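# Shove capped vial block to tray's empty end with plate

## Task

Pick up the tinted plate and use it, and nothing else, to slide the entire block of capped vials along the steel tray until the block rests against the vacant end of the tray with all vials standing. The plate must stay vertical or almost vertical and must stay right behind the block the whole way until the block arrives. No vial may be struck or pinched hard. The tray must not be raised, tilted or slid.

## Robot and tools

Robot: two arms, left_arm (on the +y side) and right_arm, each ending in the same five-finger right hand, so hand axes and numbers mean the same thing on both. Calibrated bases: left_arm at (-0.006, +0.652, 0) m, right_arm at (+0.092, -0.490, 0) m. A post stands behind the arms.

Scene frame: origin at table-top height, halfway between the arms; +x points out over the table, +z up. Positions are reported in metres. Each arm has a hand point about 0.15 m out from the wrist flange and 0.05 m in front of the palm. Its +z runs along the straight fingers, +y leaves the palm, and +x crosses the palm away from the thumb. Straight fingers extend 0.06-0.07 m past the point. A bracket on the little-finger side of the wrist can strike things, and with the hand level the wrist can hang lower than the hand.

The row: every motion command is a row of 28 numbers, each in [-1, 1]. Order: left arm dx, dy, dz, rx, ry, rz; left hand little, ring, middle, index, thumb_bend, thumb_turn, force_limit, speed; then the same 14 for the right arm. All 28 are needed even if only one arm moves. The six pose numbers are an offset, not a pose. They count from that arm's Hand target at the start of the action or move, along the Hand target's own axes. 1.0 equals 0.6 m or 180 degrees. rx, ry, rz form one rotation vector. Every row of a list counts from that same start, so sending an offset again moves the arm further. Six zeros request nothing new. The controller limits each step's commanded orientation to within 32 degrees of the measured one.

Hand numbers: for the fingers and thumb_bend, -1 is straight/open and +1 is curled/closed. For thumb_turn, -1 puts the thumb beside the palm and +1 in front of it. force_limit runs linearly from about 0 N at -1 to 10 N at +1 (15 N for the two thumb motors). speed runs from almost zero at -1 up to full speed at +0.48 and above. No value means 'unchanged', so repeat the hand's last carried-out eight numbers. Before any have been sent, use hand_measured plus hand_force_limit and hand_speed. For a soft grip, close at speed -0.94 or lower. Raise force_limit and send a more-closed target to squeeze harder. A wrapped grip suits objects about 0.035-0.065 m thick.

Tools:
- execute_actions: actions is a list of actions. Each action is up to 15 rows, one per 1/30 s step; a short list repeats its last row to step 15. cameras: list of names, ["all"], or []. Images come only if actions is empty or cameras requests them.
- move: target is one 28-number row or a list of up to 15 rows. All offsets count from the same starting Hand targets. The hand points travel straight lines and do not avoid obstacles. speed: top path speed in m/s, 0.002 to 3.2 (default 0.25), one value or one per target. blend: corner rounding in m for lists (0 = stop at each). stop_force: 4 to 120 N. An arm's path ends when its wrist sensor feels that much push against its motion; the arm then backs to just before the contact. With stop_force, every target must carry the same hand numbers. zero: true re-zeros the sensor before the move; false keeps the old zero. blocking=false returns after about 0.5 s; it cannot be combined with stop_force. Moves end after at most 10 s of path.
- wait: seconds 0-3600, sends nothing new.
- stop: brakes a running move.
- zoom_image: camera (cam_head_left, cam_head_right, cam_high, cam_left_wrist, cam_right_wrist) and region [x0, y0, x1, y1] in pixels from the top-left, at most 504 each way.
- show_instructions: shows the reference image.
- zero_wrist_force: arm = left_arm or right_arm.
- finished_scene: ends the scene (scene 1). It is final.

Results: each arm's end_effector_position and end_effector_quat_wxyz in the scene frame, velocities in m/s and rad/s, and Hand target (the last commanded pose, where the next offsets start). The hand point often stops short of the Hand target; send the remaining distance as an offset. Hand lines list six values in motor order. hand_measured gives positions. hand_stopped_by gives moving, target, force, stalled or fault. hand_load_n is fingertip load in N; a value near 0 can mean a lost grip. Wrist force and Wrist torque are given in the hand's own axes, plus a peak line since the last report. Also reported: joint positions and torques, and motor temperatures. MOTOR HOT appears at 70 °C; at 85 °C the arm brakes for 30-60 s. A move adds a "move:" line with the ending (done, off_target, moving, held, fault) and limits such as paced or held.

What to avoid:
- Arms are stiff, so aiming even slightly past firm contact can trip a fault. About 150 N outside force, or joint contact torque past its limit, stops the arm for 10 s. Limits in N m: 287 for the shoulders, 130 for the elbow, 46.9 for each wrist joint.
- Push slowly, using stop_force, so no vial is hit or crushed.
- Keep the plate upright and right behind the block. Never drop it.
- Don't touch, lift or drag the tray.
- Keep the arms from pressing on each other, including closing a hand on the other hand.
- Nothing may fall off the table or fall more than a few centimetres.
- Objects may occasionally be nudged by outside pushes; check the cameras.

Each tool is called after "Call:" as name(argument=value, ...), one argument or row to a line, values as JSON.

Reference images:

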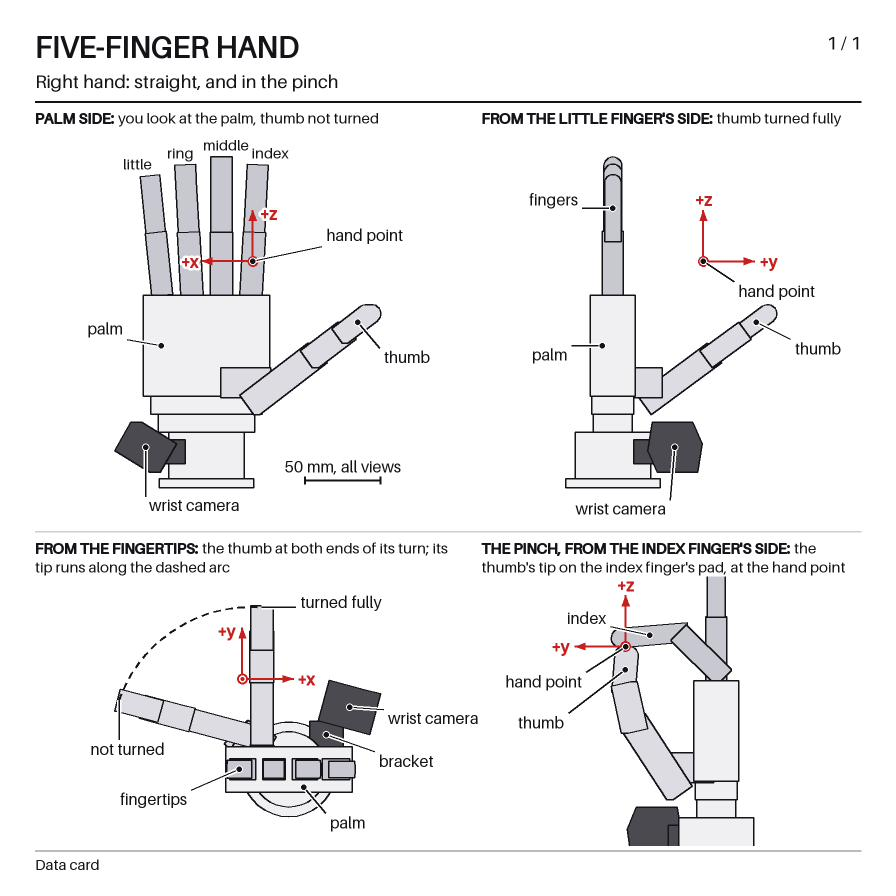

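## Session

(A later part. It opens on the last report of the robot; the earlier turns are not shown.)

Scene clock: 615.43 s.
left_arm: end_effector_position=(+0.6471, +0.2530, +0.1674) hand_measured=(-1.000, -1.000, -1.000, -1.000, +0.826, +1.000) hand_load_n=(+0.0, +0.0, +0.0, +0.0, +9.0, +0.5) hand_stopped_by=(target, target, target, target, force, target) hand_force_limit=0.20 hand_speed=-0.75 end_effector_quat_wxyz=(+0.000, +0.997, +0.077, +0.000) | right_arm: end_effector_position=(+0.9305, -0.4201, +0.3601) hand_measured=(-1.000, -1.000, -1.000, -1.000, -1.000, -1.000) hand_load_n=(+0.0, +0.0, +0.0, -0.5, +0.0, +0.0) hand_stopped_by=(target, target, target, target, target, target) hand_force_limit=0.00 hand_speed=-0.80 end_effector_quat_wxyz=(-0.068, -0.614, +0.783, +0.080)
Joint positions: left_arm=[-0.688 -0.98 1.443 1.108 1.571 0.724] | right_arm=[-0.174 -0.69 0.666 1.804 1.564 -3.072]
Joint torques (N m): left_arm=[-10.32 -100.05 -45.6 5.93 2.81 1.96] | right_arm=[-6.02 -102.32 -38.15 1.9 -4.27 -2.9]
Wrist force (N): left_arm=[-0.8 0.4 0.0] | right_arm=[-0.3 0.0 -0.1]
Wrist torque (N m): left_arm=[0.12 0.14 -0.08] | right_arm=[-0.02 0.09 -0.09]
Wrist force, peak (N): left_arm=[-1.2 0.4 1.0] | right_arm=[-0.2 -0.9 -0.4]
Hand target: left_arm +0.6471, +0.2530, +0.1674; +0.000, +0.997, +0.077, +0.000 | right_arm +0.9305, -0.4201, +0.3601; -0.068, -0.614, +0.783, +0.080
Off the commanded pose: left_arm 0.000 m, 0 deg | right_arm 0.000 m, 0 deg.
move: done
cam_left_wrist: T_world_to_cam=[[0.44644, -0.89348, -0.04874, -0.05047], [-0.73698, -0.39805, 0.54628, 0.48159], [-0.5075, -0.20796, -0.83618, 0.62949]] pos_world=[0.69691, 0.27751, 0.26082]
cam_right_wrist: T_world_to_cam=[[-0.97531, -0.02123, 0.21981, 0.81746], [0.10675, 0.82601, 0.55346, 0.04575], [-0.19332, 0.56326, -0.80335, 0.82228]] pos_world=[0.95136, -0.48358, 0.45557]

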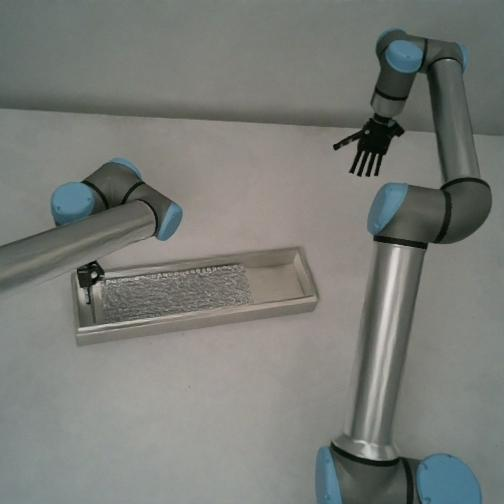

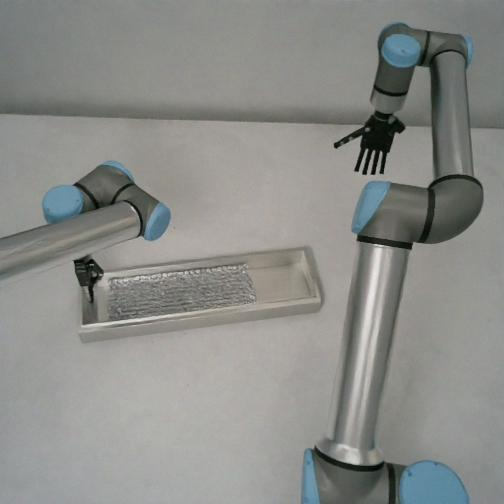

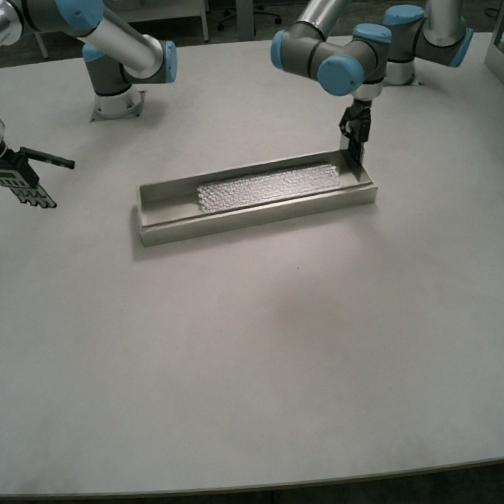

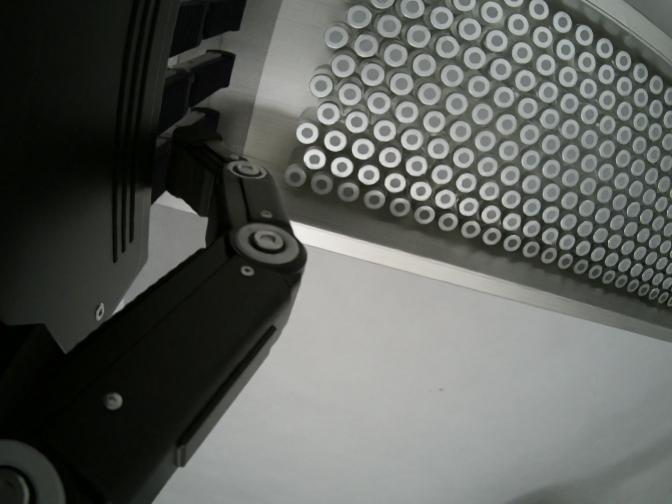

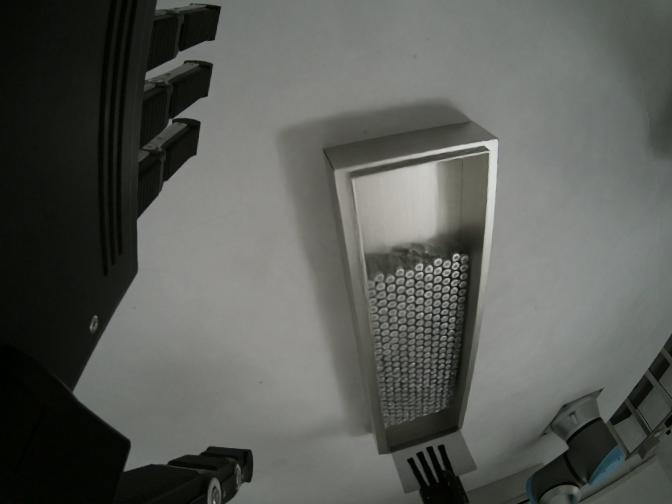

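Call:
move(
  target=[0,0,0.0367,0,0,0,-1,-1,-1,-1,0.97,1,0.2,-0.75, 0,0,0,0,0,0,-1,-1,-1,-1,-1,-1,0,-0.8],
  speed=0.02,
  stop_force=5,
  cameras=["all"],
)

Call:
zoom_image(
  camera="cam_right_wrist",
  region=[350, 400, 490, 500],
)

Call:
zoom_image(
  camera="cam_high",
  region=[310, 120, 390, 200],
)

Call:
zoom_image(
  camera="cam_left_wrist",
  region=[100, 0, 400, 300],
)

Call:
zoom_image(
  camera="cam_head_left",
  region=[60, 250, 140, 350],
)

Call:
zoom_image(
  camera="cam_head_right",
  region=[60, 250, 140, 350],
)

Scene clock: 670.87 s.
left_arm: end_effector_position=(+0.6471, +0.2530, +0.1454) hand_measured=(-1.000, -1.000, -1.000, -1.000, +0.826, +1.000) hand_load_n=(+0.0, +0.0, +0.0, +0.0, +9.0, +1.0) hand_stopped_by=(target, target, target, target, force, target) hand_force_limit=0.20 hand_speed=-0.75 end_effector_quat_wxyz=(+0.000, +0.997, +0.077, +0.000) | right_arm: end_effector_position=(+0.9305, -0.4201, +0.3601) hand_measured=(-1.000, -1.000, -1.000, -1.000, -1.000, -1.000) hand_load_n=(+0.0, +0.0, +0.0, +0.0, -0.5, +0.0) hand_stopped_by=(target, target, target, target, target, target) hand_force_limit=0.00 hand_speed=-0.80 end_effector_quat_wxyz=(-0.068, -0.614, +0.783, +0.080)
Joint positions: left_arm=[-0.688 -0.963 1.459 1.076 1.571 0.724] | right_arm=[-0.174 -0.69 0.666 1.804 1.564 -3.072]
Joint torques (N m): left_arm=[-11.4 -100.82 -44.91 6.33 2.33 -1.86] | right_arm=[-7.42 -102.33 -39.33 1.95 -3.92 -2.75]
Wrist force (N): left_arm=[-1.0 0.3 0.5] | right_arm=[-0.3 0.0 -0.4]
Wrist torque (N m): left_arm=[0.09 0.15 -0.12] | right_arm=[0.01 0.11 -0.10]
Wrist force, peak (N): left_arm=[-1.3 0.4 0.5] | right_arm=[-0.5 -0.3 -0.7]
Hand target: left_arm +0.6471, +0.2530, +0.1454; +0.000, +0.997, +0.077, +0.000 | right_arm +0.9305, -0.4201, +0.3601; -0.068, -0.614, +0.783, +0.080
Off the commanded pose: left_arm 0.000 m, 0 deg | right_arm 0.000 m, 0 deg.
move: done
cam_left_wrist: T_world_to_cam=[[0.44644, -0.89348, -0.04874, -0.05154], [-0.73698, -0.39805, 0.54628, 0.49361], [-0.5075, -0.20796, -0.83618, 0.61109]] pos_world=[0.69691, 0.27751, 0.23883]
cam_right_wrist: T_world_to_cam=[[-0.97531, -0.02123, 0.21981, 0.81746], [0.10675, 0.82601, 0.55346, 0.04575], [-0.19332, 0.56326, -0.80335, 0.82228]] pos_world=[0.95136, -0.48358, 0.45557]

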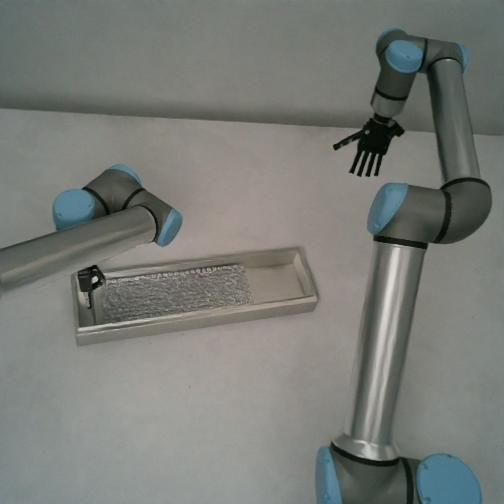

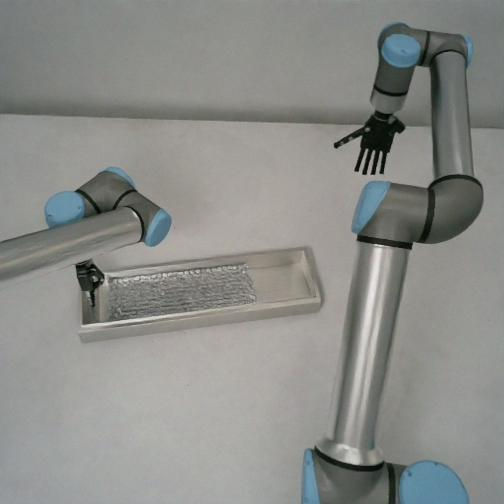

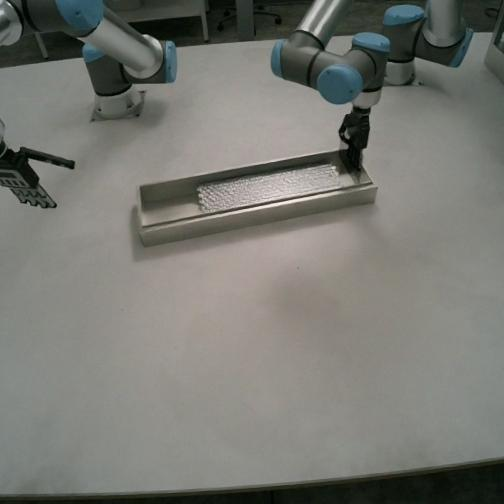

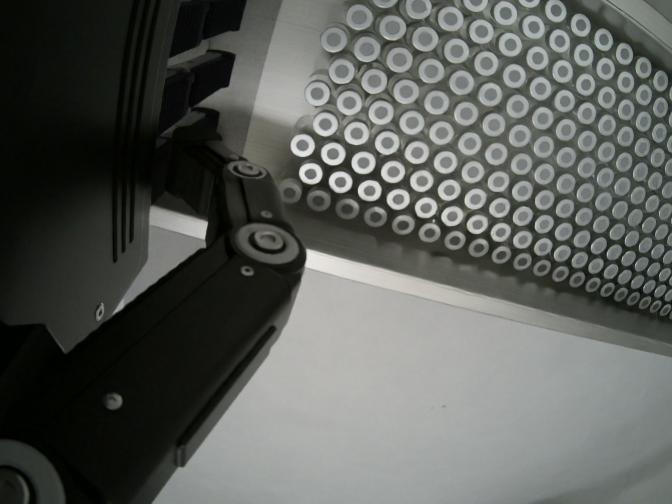

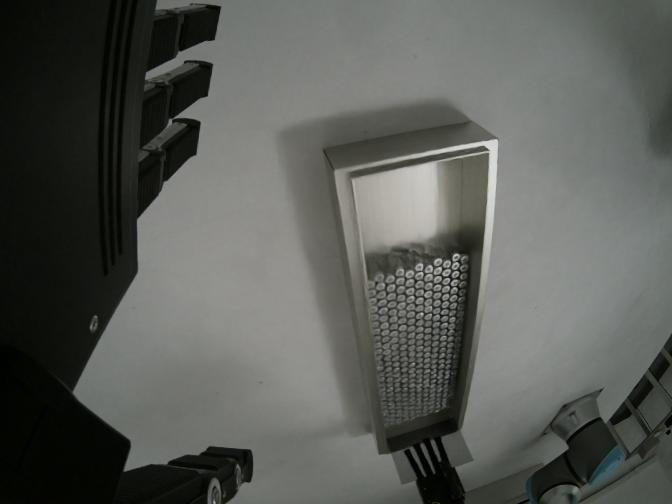

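Scaled by 3.600 from the camera's image (finer frame: 960x720).

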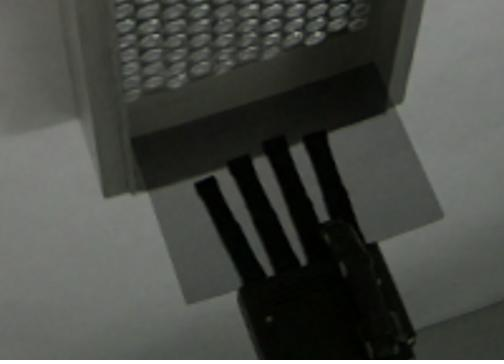

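Scaled by 6.300 from the camera's image (finer frame: 720x720).

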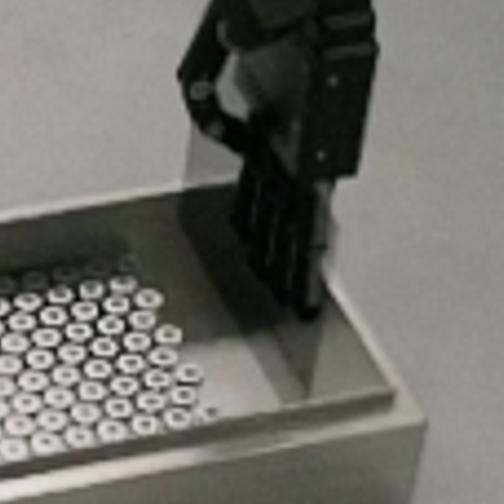

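Scaled by 1.680 from the camera's image (finer frame: 960x720).

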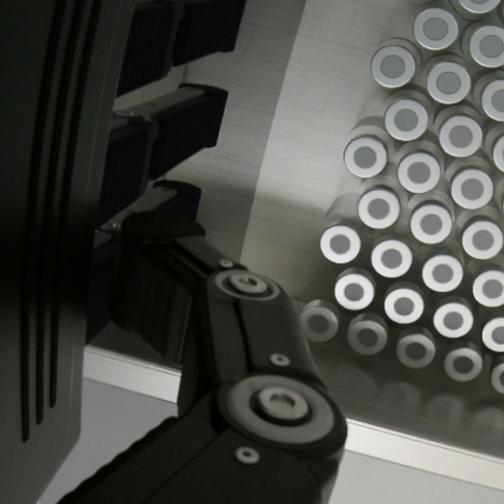

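Scaled by 5.040 from the camera's image (finer frame: 720x720).

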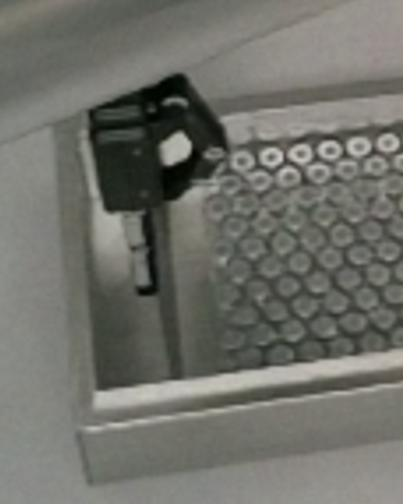

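Scaled by 5.040 from the camera's image (finer frame: 720x720).

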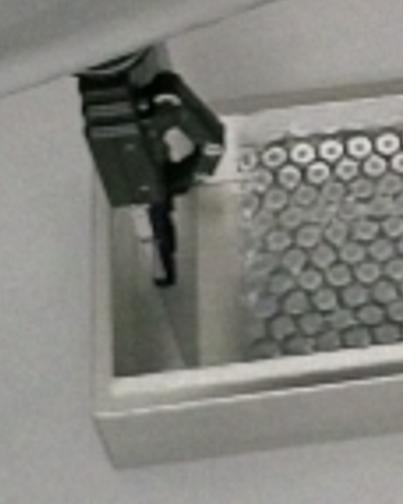

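Call:
move(
  target=[0.02,0,0,0,0,0,-1,-1,-1,-1,0.97,1,0.2,-0.75, 0,0,0,0,0,0,-1,-1,-1,-1,-1,-1,0,-0.8],
  speed=0.006,
  stop_force=4,
)

Scene clock: 685.47 s.
left_arm: end_effector_position=(+0.6590, +0.2549, +0.1454) hand_measured=(-1.000, -1.000, -1.000, -1.000, +0.826, +1.000) hand_load_n=(+0.0, +0.0, +0.0, +0.0, +8.5, +0.5) hand_stopped_by=(target, target, target, target, force, target) hand_force_limit=0.20 hand_speed=-0.75 end_effector_quat_wxyz=(+0.000, +0.997, +0.077, +0.000) | right_arm: end_effector_position=(+0.9305, -0.4201, +0.3601) hand_measured=(-1.000, -1.000, -1.000, -1.000, -1.000, -1.000) hand_load_n=(+0.0, +0.0, +0.0, +0.0, +0.0, +0.0) hand_stopped_by=(target, target, target, target, target, target) hand_force_limit=0.00 hand_speed=-0.80 end_effector_quat_wxyz=(-0.068, -0.614, +0.783, +0.080)
Joint positions: left_arm=[-0.676 -0.949 1.434 1.087 1.571 0.736] | right_arm=[-0.174 -0.69 0.666 1.804 1.564 -3.072]
Joint torques (N m): left_arm=[-7.62 -100.09 -27.23 2.51 -0.1 0.21] | right_arm=[-6.77 -101.4 -39.73 2.12 -3.73 -3.08]
Wrist force (N): left_arm=[-3.2 0.6 -0.9] | right_arm=[-0.2 -0.3 -0.5]
Wrist torque (N m): left_arm=[0.21 0.05 -0.34] | right_arm=[-0.03 0.09 -0.09]
Wrist force, peak (N): left_arm=[-3.4 0.5 -1.2] | right_arm=[-0.3 -0.5 -0.8]
Hand target: left_arm +0.6590, +0.2548, +0.1454; +0.000, +0.997, +0.077, +0.000 | right_arm +0.9305, -0.4201, +0.3601; -0.068, -0.614, +0.783, +0.080
Off the commanded pose: left_arm 0.000 m, 0 deg | right_arm 0.000 m, 0 deg.
move: done

Call:
move(
  target=[-0.02,0,0,0,0,0,-1,-1,-1,-1,0.97,1,0.2,-0.75, 0,0,0,0,0,0,-1,-1,-1,-1,-1,-1,0,-0.8],
  speed=0.02,
  cameras=["cam_high","cam_head_left","cam_right_wrist"],
)

Call:
move(
  target=[-0.035,0,0,0,0,0,-1,-1,-1,-1,0.97,1,0.2,-0.75, 0,0,0,0,0,0,-1,-1,-1,-1,-1,-1,0,-0.8],
  speed=0.006,
  stop_force=4,
)

Scene clock: 694.93 s.
left_arm: end_effector_position=(+0.6470, +0.2530, +0.1454) hand_measured=(-1.000, -1.000, -1.000, -1.000, +0.826, +1.000) hand_load_n=(+0.0, +0.0, +0.0, +0.0, +8.5, +0.5) hand_stopped_by=(target, target, target, target, force, target) hand_force_limit=0.20 hand_speed=-0.75 end_effector_quat_wxyz=(+0.000, +0.997, +0.077, +0.000) | right_arm: end_effector_position=(+0.9305, -0.4201, +0.3601) hand_measured=(-1.000, -1.000, -1.000, -1.000, -1.000, -1.000) hand_load_n=(+0.0, -0.5, +0.0, +0.0, +0.0, +0.0) hand_stopped_by=(target, target, target, target, target, target) hand_force_limit=0.00 hand_speed=-0.80 end_effector_quat_wxyz=(-0.068, -0.614, +0.783, +0.080)
Joint positions: left_arm=[-0.688 -0.964 1.459 1.076 1.571 0.724] | right_arm=[-0.174 -0.69 0.666 1.804 1.564 -3.072]
Joint torques (N m): left_arm=[8.7 -81.11 -45.38 5.21 -0.24 1.49] | right_arm=[-5.78 -99.58 -40.7 2.04 -4.15 -2.83]
Wrist force (N): left_arm=[-0.2 0.1 -0.2] | right_arm=[-0.1 -0.1 -0.4]
Wrist torque (N m): left_arm=[0.14 0.22 -0.03] | right_arm=[0.01 0.07 -0.08]
Wrist force, peak (N): left_arm=[-3.7 0.4 -0.9] | right_arm=[-0.4 -0.6 -0.5]
Hand target: left_arm +0.6471, +0.2530, +0.1454; +0.000, +0.997, +0.077, +0.000 | right_arm +0.9305, -0.4201, +0.3601; -0.068, -0.614, +0.783, +0.080
Off the commanded pose: left_arm 0.000 m, 0 deg | right_arm 0.000 m, 0 deg.
move: done
cam_right_wrist: T_world_to_cam=[[-0.97531, -0.02123, 0.21981, 0.81746], [0.10675, 0.82601, 0.55346, 0.04575], [-0.19332, 0.56326, -0.80335, 0.82228]] pos_world=[0.95136, -0.48358, 0.45557]
Images, in order (width x height): cam_head_left 504x504, cam_high 504x504, cam_right_wrist 672x504.

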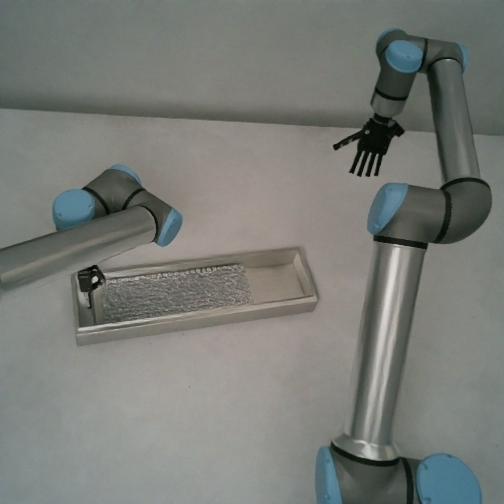

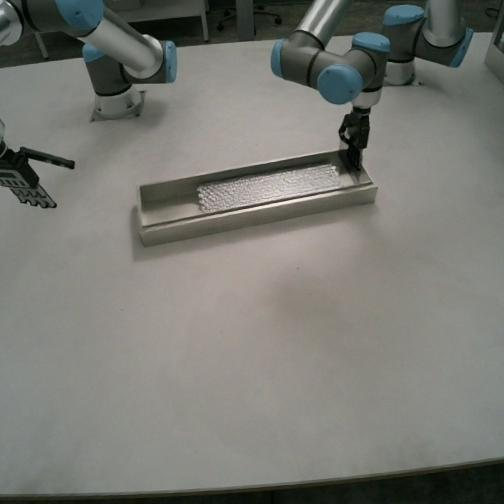

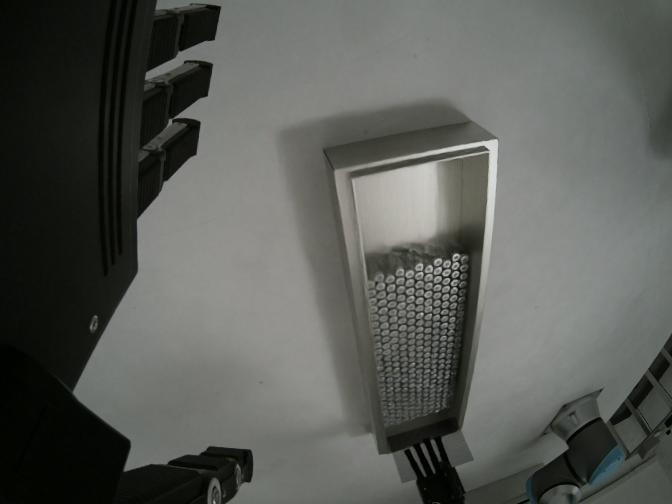

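Scene clock: 696.73 s.
left_arm: end_effector_position=(+0.6426, +0.2523, +0.1454) hand_measured=(-1.000, -1.000, -1.000, -1.000, +0.826, +1.000) hand_load_n=(+0.0, +0.0, +0.0, +0.0, +8.5, +0.5) hand_stopped_by=(target, target, target, target, force, target) hand_force_limit=0.20 hand_speed=-0.75 end_effector_quat_wxyz=(+0.000, +0.997, +0.077, +0.000) | right_arm: end_effector_position=(+0.9305, -0.4201, +0.3601) hand_measured=(-1.000, -1.000, -1.000, -1.000, -1.000, -1.000) hand_load_n=(+0.0, +0.0, +0.0, +0.0, +0.0, +0.0) hand_stopped_by=(target, target, target, target, target, target) hand_force_limit=0.00 hand_speed=-0.80 end_effector_quat_wxyz=(-0.068, -0.614, +0.783, +0.080)
Joint positions: left_arm=[-0.693 -0.969 1.468 1.072 1.571 0.719] | right_arm=[-0.174 -0.69 0.666 1.804 1.564 -3.072]
Joint torques (N m): left_arm=[6.96 -79.71 -44.6 6.86 0.87 3.73] | right_arm=[-6.36 -101.38 -40.82 2.13 -3.95 -2.7]
Wrist force (N): left_arm=[-0.1 0.5 0.4] | right_arm=[-0.1 -0.2 -0.3]
Wrist torque (N m): left_arm=[0.17 0.27 -0.01] | right_arm=[-0.02 0.07 -0.08]
Wrist force, peak (N): left_arm=[5.2 0.1 -1.8] | right_arm=[-0.4 -0.4 -0.7]
Hand target: left_arm +0.6426, +0.2523, +0.1454; +0.000, +0.997, +0.077, +0.000 (not the last commanded pose) | right_arm +0.9305, -0.4201, +0.3601; -0.068, -0.614, +0.783, +0.080
Off the commanded pose: left_arm 0.016 m, 0 deg | right_arm 0.000 m, 0 deg.
move: contact (left_arm)

Call:
execute_actions(
  actions=[],
  cameras=["cam_high","cam_head_left","cam_right_wrist","cam_left_wrist"],
)

Call:
zoom_image(
  camera="cam_right_wrist",
  region=[350, 400, 490, 500],
)

Call:
zoom_image(
  camera="cam_high",
  region=[310, 120, 390, 200],
)

Call:
zoom_image(
  camera="cam_head_left",
  region=[60, 250, 140, 350],
)

Scene clock: 710.83 s.
left_arm: end_effector_position=(+0.6426, +0.2523, +0.1454) hand_measured=(-1.000, -1.000, -1.000, -1.000, +0.826, +1.000) hand_load_n=(+0.0, +0.0, +0.5, +0.0, +8.5, +0.5) hand_stopped_by=(target, target, target, target, force, target) hand_force_limit=0.20 hand_speed=-0.75 end_effector_quat_wxyz=(+0.000, +0.997, +0.077, +0.000) | right_arm: end_effector_position=(+0.9305, -0.4201, +0.3601) hand_measured=(-1.000, -1.000, -1.000, -1.000, -1.000, -1.000) hand_load_n=(+0.0, +0.0, +0.0, +0.0, +0.0, +0.0) hand_stopped_by=(target, target, target, target, target, target) hand_force_limit=0.00 hand_speed=-0.80 end_effector_quat_wxyz=(-0.068, -0.614, +0.783, +0.080)
Joint positions: left_arm=[-0.693 -0.969 1.468 1.072 1.571 0.719] | right_arm=[-0.174 -0.69 0.666 1.804 1.564 -3.072]
Joint velocities: within noise
Joint torques (N m): left_arm=[6.77 -79.56 -43.83 6.19 0.79 3.98] | right_arm=[-7.7 -101.39 -40.45 2.11 -4.13 -2.64]
Motor temperatures (°C): left_arm=[43 36 34 46 49 41] | right_arm=[43 32 31 38 32 33]
Wrist force (N): left_arm=[0.0 0.2 0.3] | right_arm=[-0.3 -0.3 -0.5]
Wrist torque (N m): left_arm=[0.13 0.25 -0.03] | right_arm=[-0.03 0.11 -0.10]
Wrist force, peak (N): left_arm=[0.0 -0.4 1.0] | right_arm=[-0.6 -0.2 -0.7]
Hand target: left_arm +0.6426, +0.2523, +0.1454; +0.000, +0.997, +0.077, +0.000 (not the last commanded pose) | right_arm +0.9305, -0.4201, +0.3601; -0.068, -0.614, +0.783, +0.080
Off the commanded pose: left_arm 0.016 m, 0 deg | right_arm 0.000 m, 0 deg.
camera_calibration:
cam_left_wrist: T_world_to_cam=[[0.44647, -0.89347, -0.04871, -0.05014], [-0.73701, -0.39806, 0.54622, 0.48999], [-0.50742, -0.20797, -0.83622, 0.60857]] pos_world=[0.69232, 0.27681, 0.23882]
cam_right_wrist: T_world_to_cam=[[-0.97531, -0.02123, 0.21981, 0.81746], [0.10675, 0.82601, 0.55346, 0.04575], [-0.19332, 0.56326, -0.80335, 0.82228]] pos_world=[0.95136, -0.48358, 0.45557]
Images, in order (width x height): cam_head_left 504x504, cam_high 504x504, cam_left_wrist 672x504, cam_right_wrist 672x504.

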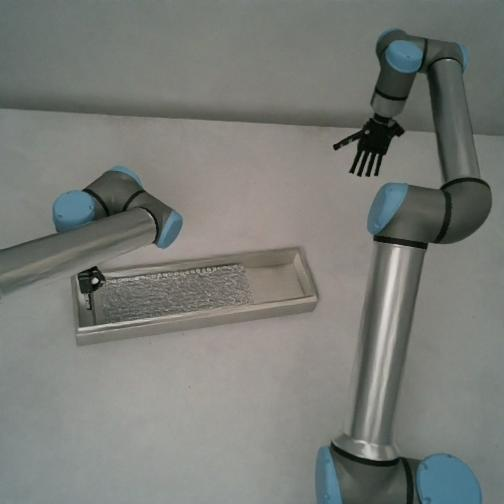

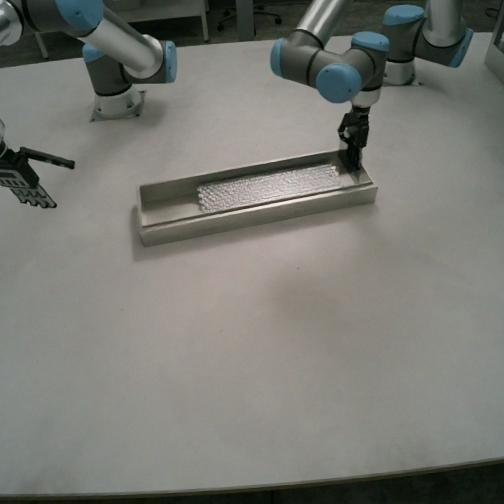

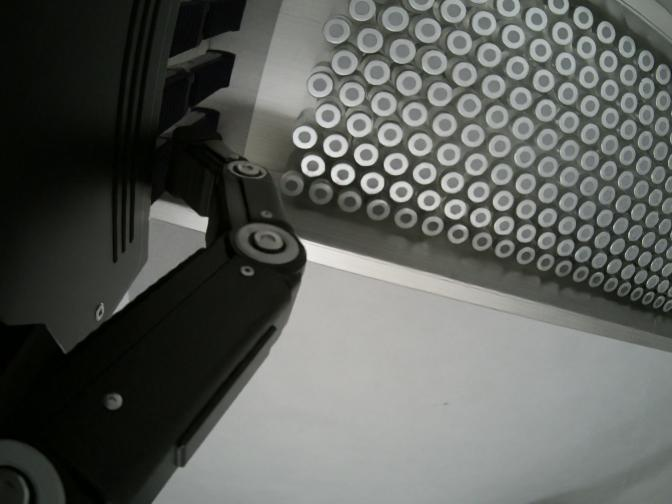

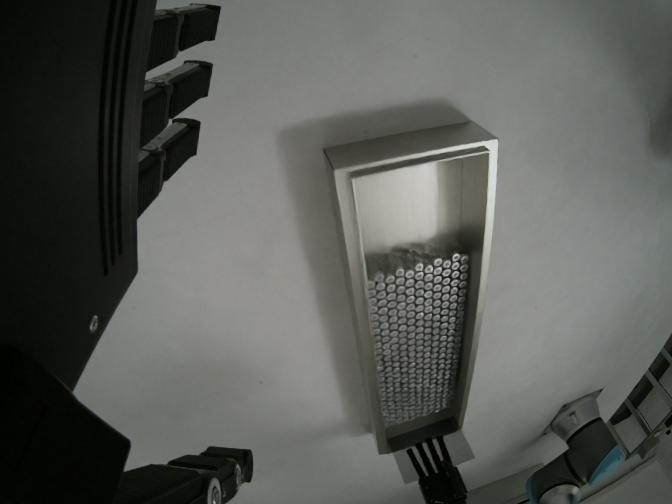

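Scaled by 3.600 from the camera's image (finer frame: 960x720).

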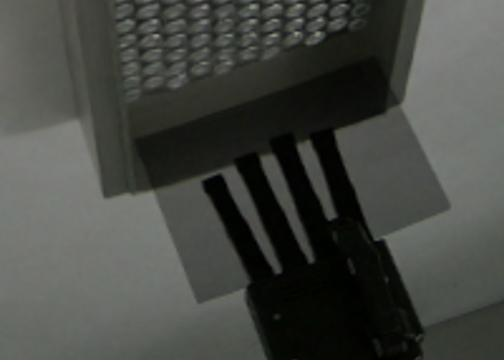

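Scaled by 6.300 from the camera's image (finer frame: 720x720).

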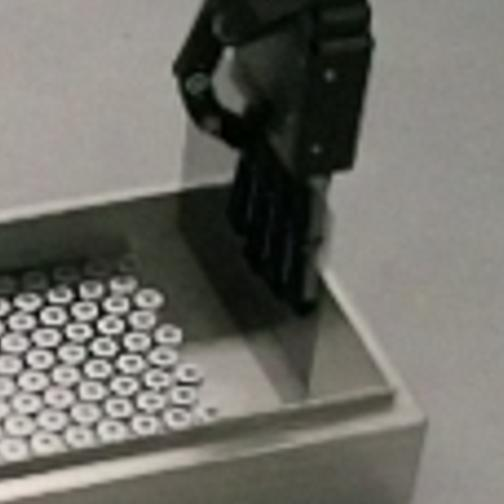

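Scaled by 5.040 from the camera's image (finer frame: 720x720).

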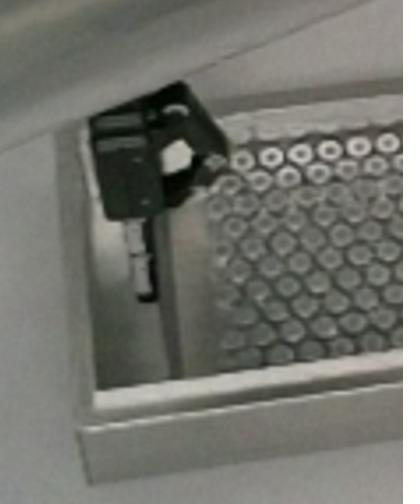

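Call:
move(
  target=[
    [0.009,0,0,0,0,0,-1,-1,-1,-1,0.97,1,0.2,-0.75, 0,0,0,0,0,0,-1,-1,-1,-1,-1,-1,0,-0.8],
    [0.009,0,0.058,0,0,0,-1,-1,-1,-1,0.97,1,0.2,-0.75, 0,0,0,0,0,0,-1,-1,-1,-1,-1,-1,0,-0.8],
    [0.009,0,0.092,0,0,0,-1,-1,-1,-1,0.97,1,0.2,-0.75, 0,0,0,0,0,0,-1,-1,-1,-1,-1,-1,0,-0.8],
  ],
  speed=[0.02,0.02,0.005],
  stop_force=4,
  cameras=["all"],
)

Call:
zoom_image(
  camera="cam_left_wrist",
  region=[100, 0, 400, 300],
)

Call:
zoom_image(
  camera="cam_high",
  region=[310, 120, 390, 200],
)

Call:
zoom_image(
  camera="cam_head_left",
  region=[60, 250, 140, 350],
)

Scene clock: 747.27 s.
left_arm: end_effector_position=(+0.6479, +0.2531, +0.0977) hand_measured=(-1.000, -1.000, -1.000, -1.000, +0.826, +1.000) hand_load_n=(+0.0, +0.0, +0.0, +0.0, +8.5, +1.0) hand_stopped_by=(target, target, target, target, force, target) hand_force_limit=0.20 hand_speed=-0.75 end_effector_quat_wxyz=(+0.000, +0.997, +0.077, +0.000) | right_arm: end_effector_position=(+0.9305, -0.4201, +0.3601) hand_measured=(-1.000, -1.000, -1.000, -1.000, -1.000, -1.000) hand_load_n=(+0.0, +0.0, +0.0, +0.0, +0.0, +0.0) hand_stopped_by=(target, target, target, target, target, target) hand_force_limit=0.00 hand_speed=-0.80 end_effector_quat_wxyz=(-0.068, -0.614, +0.783, +0.080)
Joint positions: left_arm=[-0.687 -0.923 1.486 1.009 1.571 0.725] | right_arm=[-0.174 -0.69 0.666 1.804 1.564 -3.072]
Joint torques (N m): left_arm=[-10.36 -103.92 -40.58 6.35 -1 -3.69] | right_arm=[-7.84 -100.48 -42.86 2.6 -3.84 -3.21]
Wrist force (N): left_arm=[-1.1 0.5 -0.3] | right_arm=[-0.3 -0.3 -0.4]
Wrist torque (N m): left_arm=[0.17 0.17 -0.25] | right_arm=[-0.04 0.10 -0.10]
Wrist force, peak (N): left_arm=[-0.1 0.6 -7.8] | right_arm=[-0.2 -0.7 -0.6]
Hand target: left_arm +0.6479, +0.2531, +0.0977; +0.000, +0.997, +0.077, +0.000 (not the last commanded pose) | right_arm +0.9305, -0.4201, +0.3601; -0.068, -0.614, +0.783, +0.080
Off the commanded pose: left_arm 0.007 m, 0 deg | right_arm 0.000 m, 0 deg.
move: contact (left_arm); path passed 2 of 3 targets
cam_left_wrist: T_world_to_cam=[[0.44644, -0.89348, -0.04874, -0.054], [-0.73698, -0.39805, 0.54628, 0.52026], [-0.5075, -0.20796, -0.83618, 0.57161]] pos_world=[0.69761, 0.27771, 0.19112]
cam_right_wrist: T_world_to_cam=[[-0.97531, -0.02123, 0.21981, 0.81746], [0.10675, 0.82601, 0.55346, 0.04575], [-0.19332, 0.56326, -0.80335, 0.82228]] pos_world=[0.95136, -0.48358, 0.45557]

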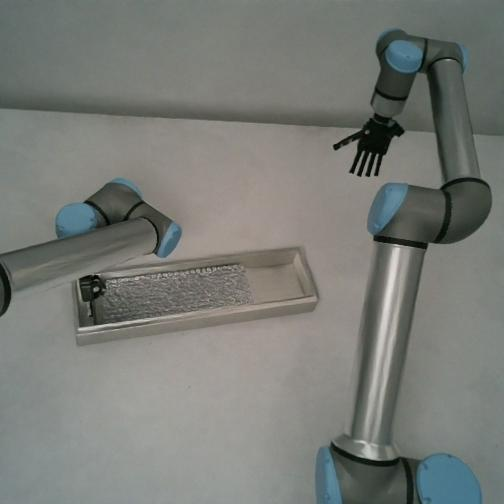

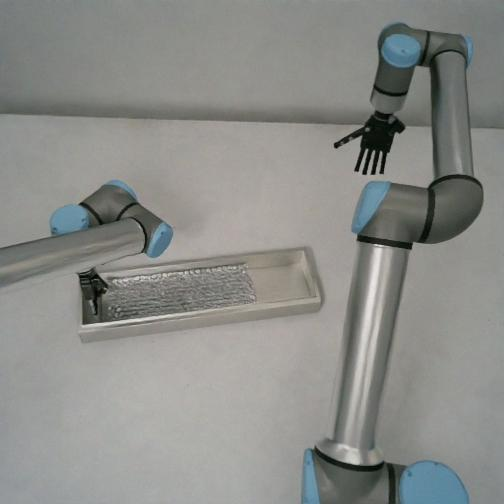

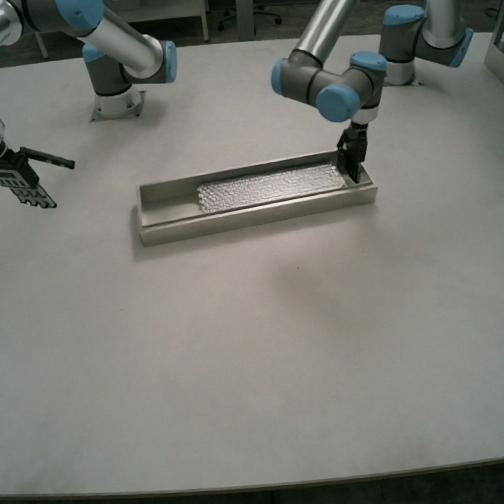

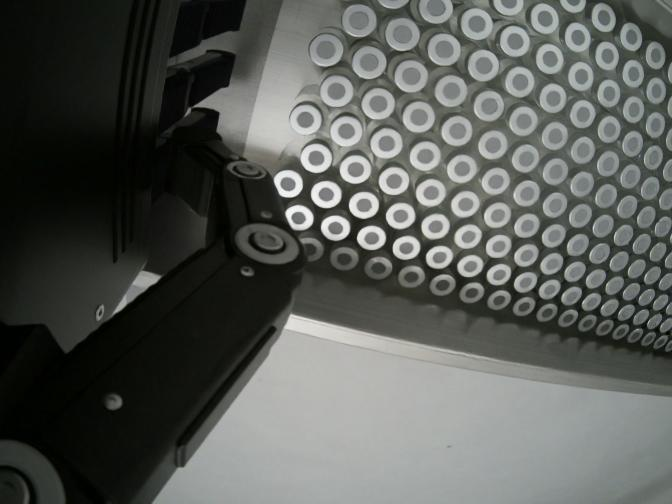

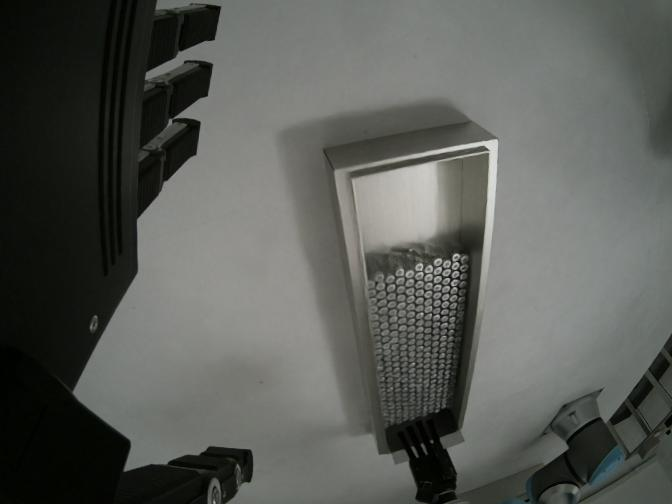

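Scaled by 1.680 from the camera's image (finer frame: 960x720).

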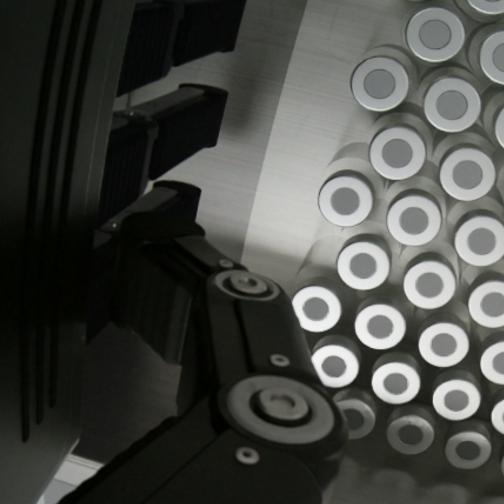

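Scaled by 6.300 from the camera's image (finer frame: 720x720).

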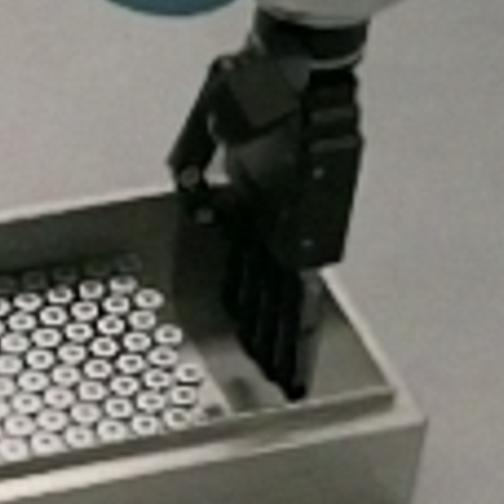

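Scaled by 5.040 from the camera's image (finer frame: 720x720).

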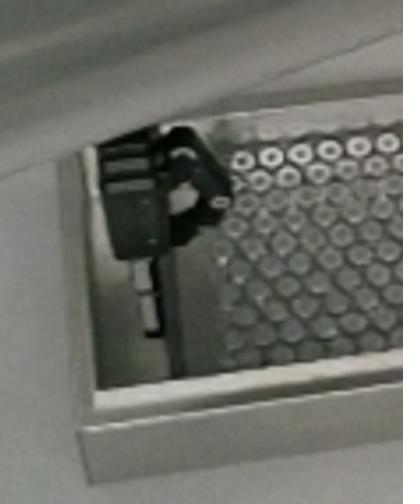

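Call:
move(
  target=[
    [0,0,-0.005,0,0,0,-1,-1,-1,-1,0.97,1,0.2,-0.75, 0,0,0,0,0,0,-1,-1,-1,-1,-1,-1,0,-0.8],
    [0,0.05,-0.005,0,0,0,-1,-1,-1,-1,0.97,1,0.2,-0.75, 0,0,0,0,0,0,-1,-1,-1,-1,-1,-1,0,-0.8],
  ],
  speed=[0.01,0.01],
  stop_force=20,
  cameras=["all"],
)

Call:
zoom_image(
  camera="cam_left_wrist",
  region=[100, 0, 400, 300],
)

Call:
zoom_image(
  camera="cam_high",
  region=[310, 120, 390, 200],
)

Call:
zoom_image(
  camera="cam_right_wrist",
  region=[350, 340, 490, 460],
)

Scene clock: 767.83 s.
left_arm: end_effector_position=(+0.6524, +0.2235, +0.1007) hand_measured=(-1.000, -1.000, -1.000, -1.000, +0.826, +1.000) hand_load_n=(+0.0, +0.0, +0.5, +0.5, +10.0, +1.0) hand_stopped_by=(target, target, target, target, force, target) hand_force_limit=0.20 hand_speed=-0.75 end_effector_quat_wxyz=(+0.000, +0.997, +0.077, +0.000) | right_arm: end_effector_position=(+0.9305, -0.4201, +0.3601) hand_measured=(-1.000, -1.000, -1.000, -1.000, -1.000, -1.000) hand_load_n=(+0.0, +0.0, +0.0, +0.0, +0.0, -0.5) hand_stopped_by=(target, target, target, target, target, target) hand_force_limit=0.00 hand_speed=-0.80 end_effector_quat_wxyz=(-0.068, -0.614, +0.783, +0.080)
Joint positions: left_arm=[-0.714 -0.9 1.439 1.033 1.571 0.698] | right_arm=[-0.174 -0.69 0.666 1.804 1.564 -3.072]
Joint torques (N m): left_arm=[3.95 -104.99 -28.02 -0.29 2.6 2.83] | right_arm=[-7.16 -98.16 -44.09 2.61 -3.94 -2.86]
Wrist force (N): left_arm=[-0.8 -5.1 -2.3] | right_arm=[-0.2 -0.3 -0.4]
Wrist torque (N m): left_arm=[0.66 0.14 -0.22] | right_arm=[-0.05 0.09 -0.09]
Wrist force, peak (N): left_arm=[-1.1 -6.7 -4.4] | right_arm=[-0.4 -0.6 -0.7]
Hand target: left_arm +0.6524, +0.2235, +0.1007; +0.000, +0.997, +0.077, +0.000 | right_arm +0.9305, -0.4201, +0.3601; -0.068, -0.614, +0.783, +0.080
Off the commanded pose: left_arm 0.000 m, 0 deg | right_arm 0.000 m, 0 deg.
move: done
cam_left_wrist: T_world_to_cam=[[0.44647, -0.89347, -0.04871, -0.08247], [-0.73701, -0.39806, 0.54622, 0.51023], [-0.50742, -0.20797, -0.83622, 0.57023]] pos_world=[0.70222, 0.24801, 0.19412]
cam_right_wrist: T_world_to_cam=[[-0.97531, -0.02123, 0.21981, 0.81746], [0.10675, 0.82601, 0.55346, 0.04575], [-0.19332, 0.56326, -0.80335, 0.82228]] pos_world=[0.95136, -0.48358, 0.45557]

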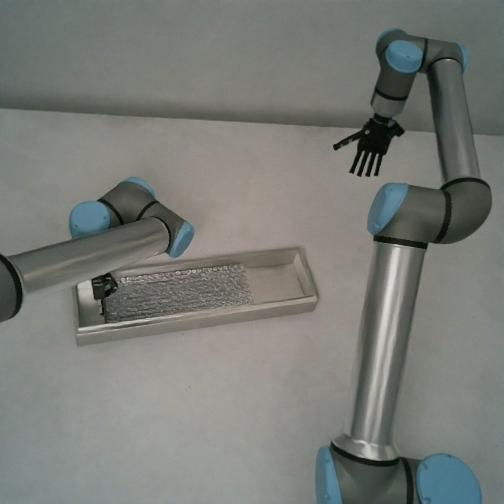

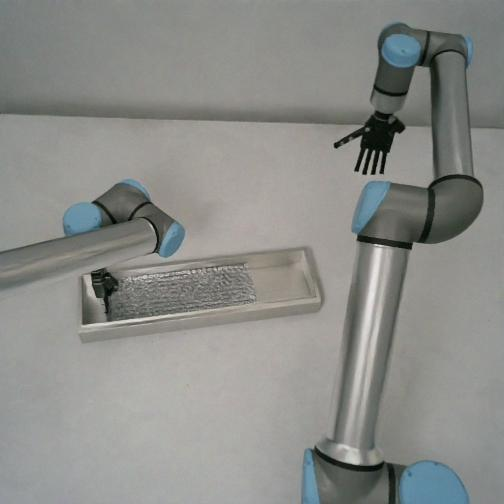

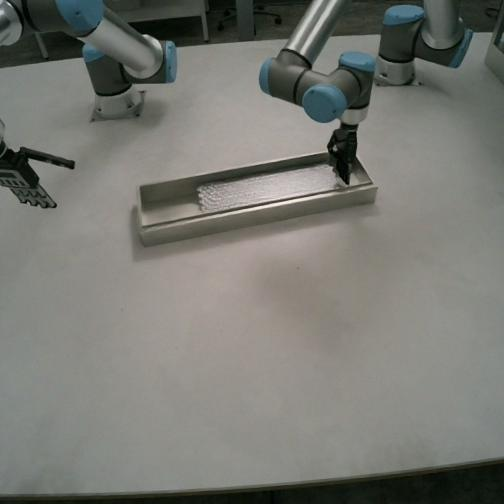

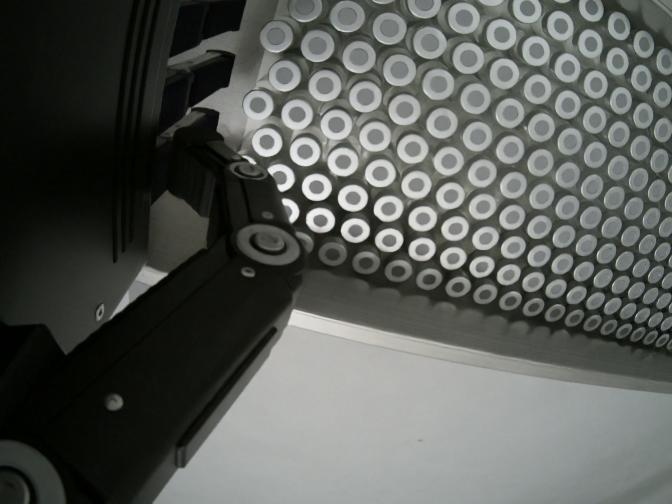

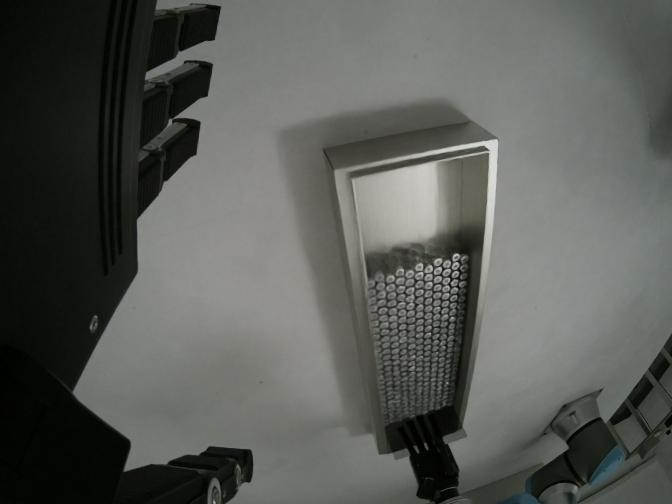

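Scaled by 1.680 from the camera's image (finer frame: 960x720).

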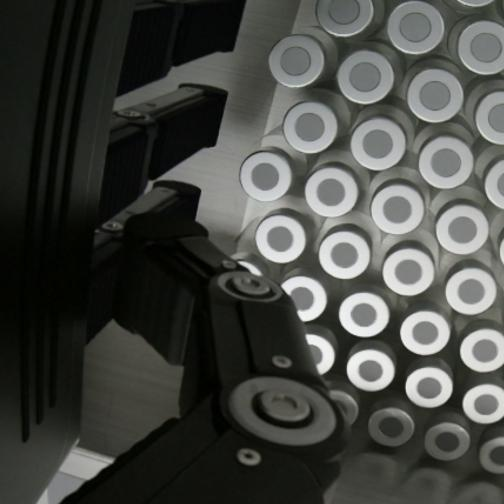

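Scaled by 6.300 from the camera's image (finer frame: 720x720).

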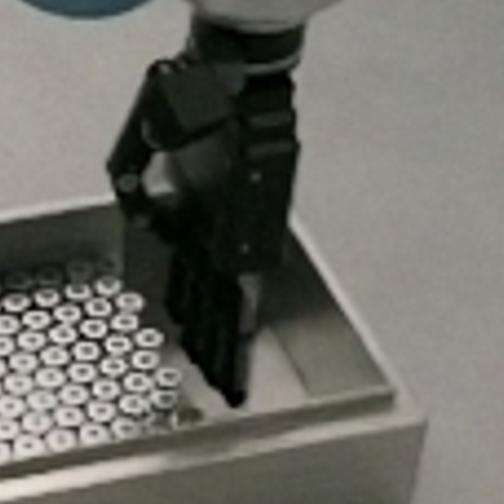

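Scaled by 3.600 from the camera's image (finer frame: 960x720).

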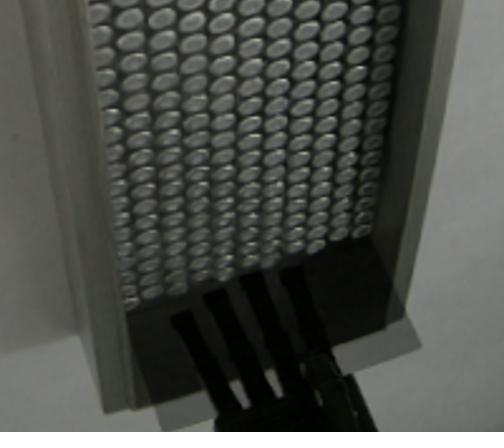

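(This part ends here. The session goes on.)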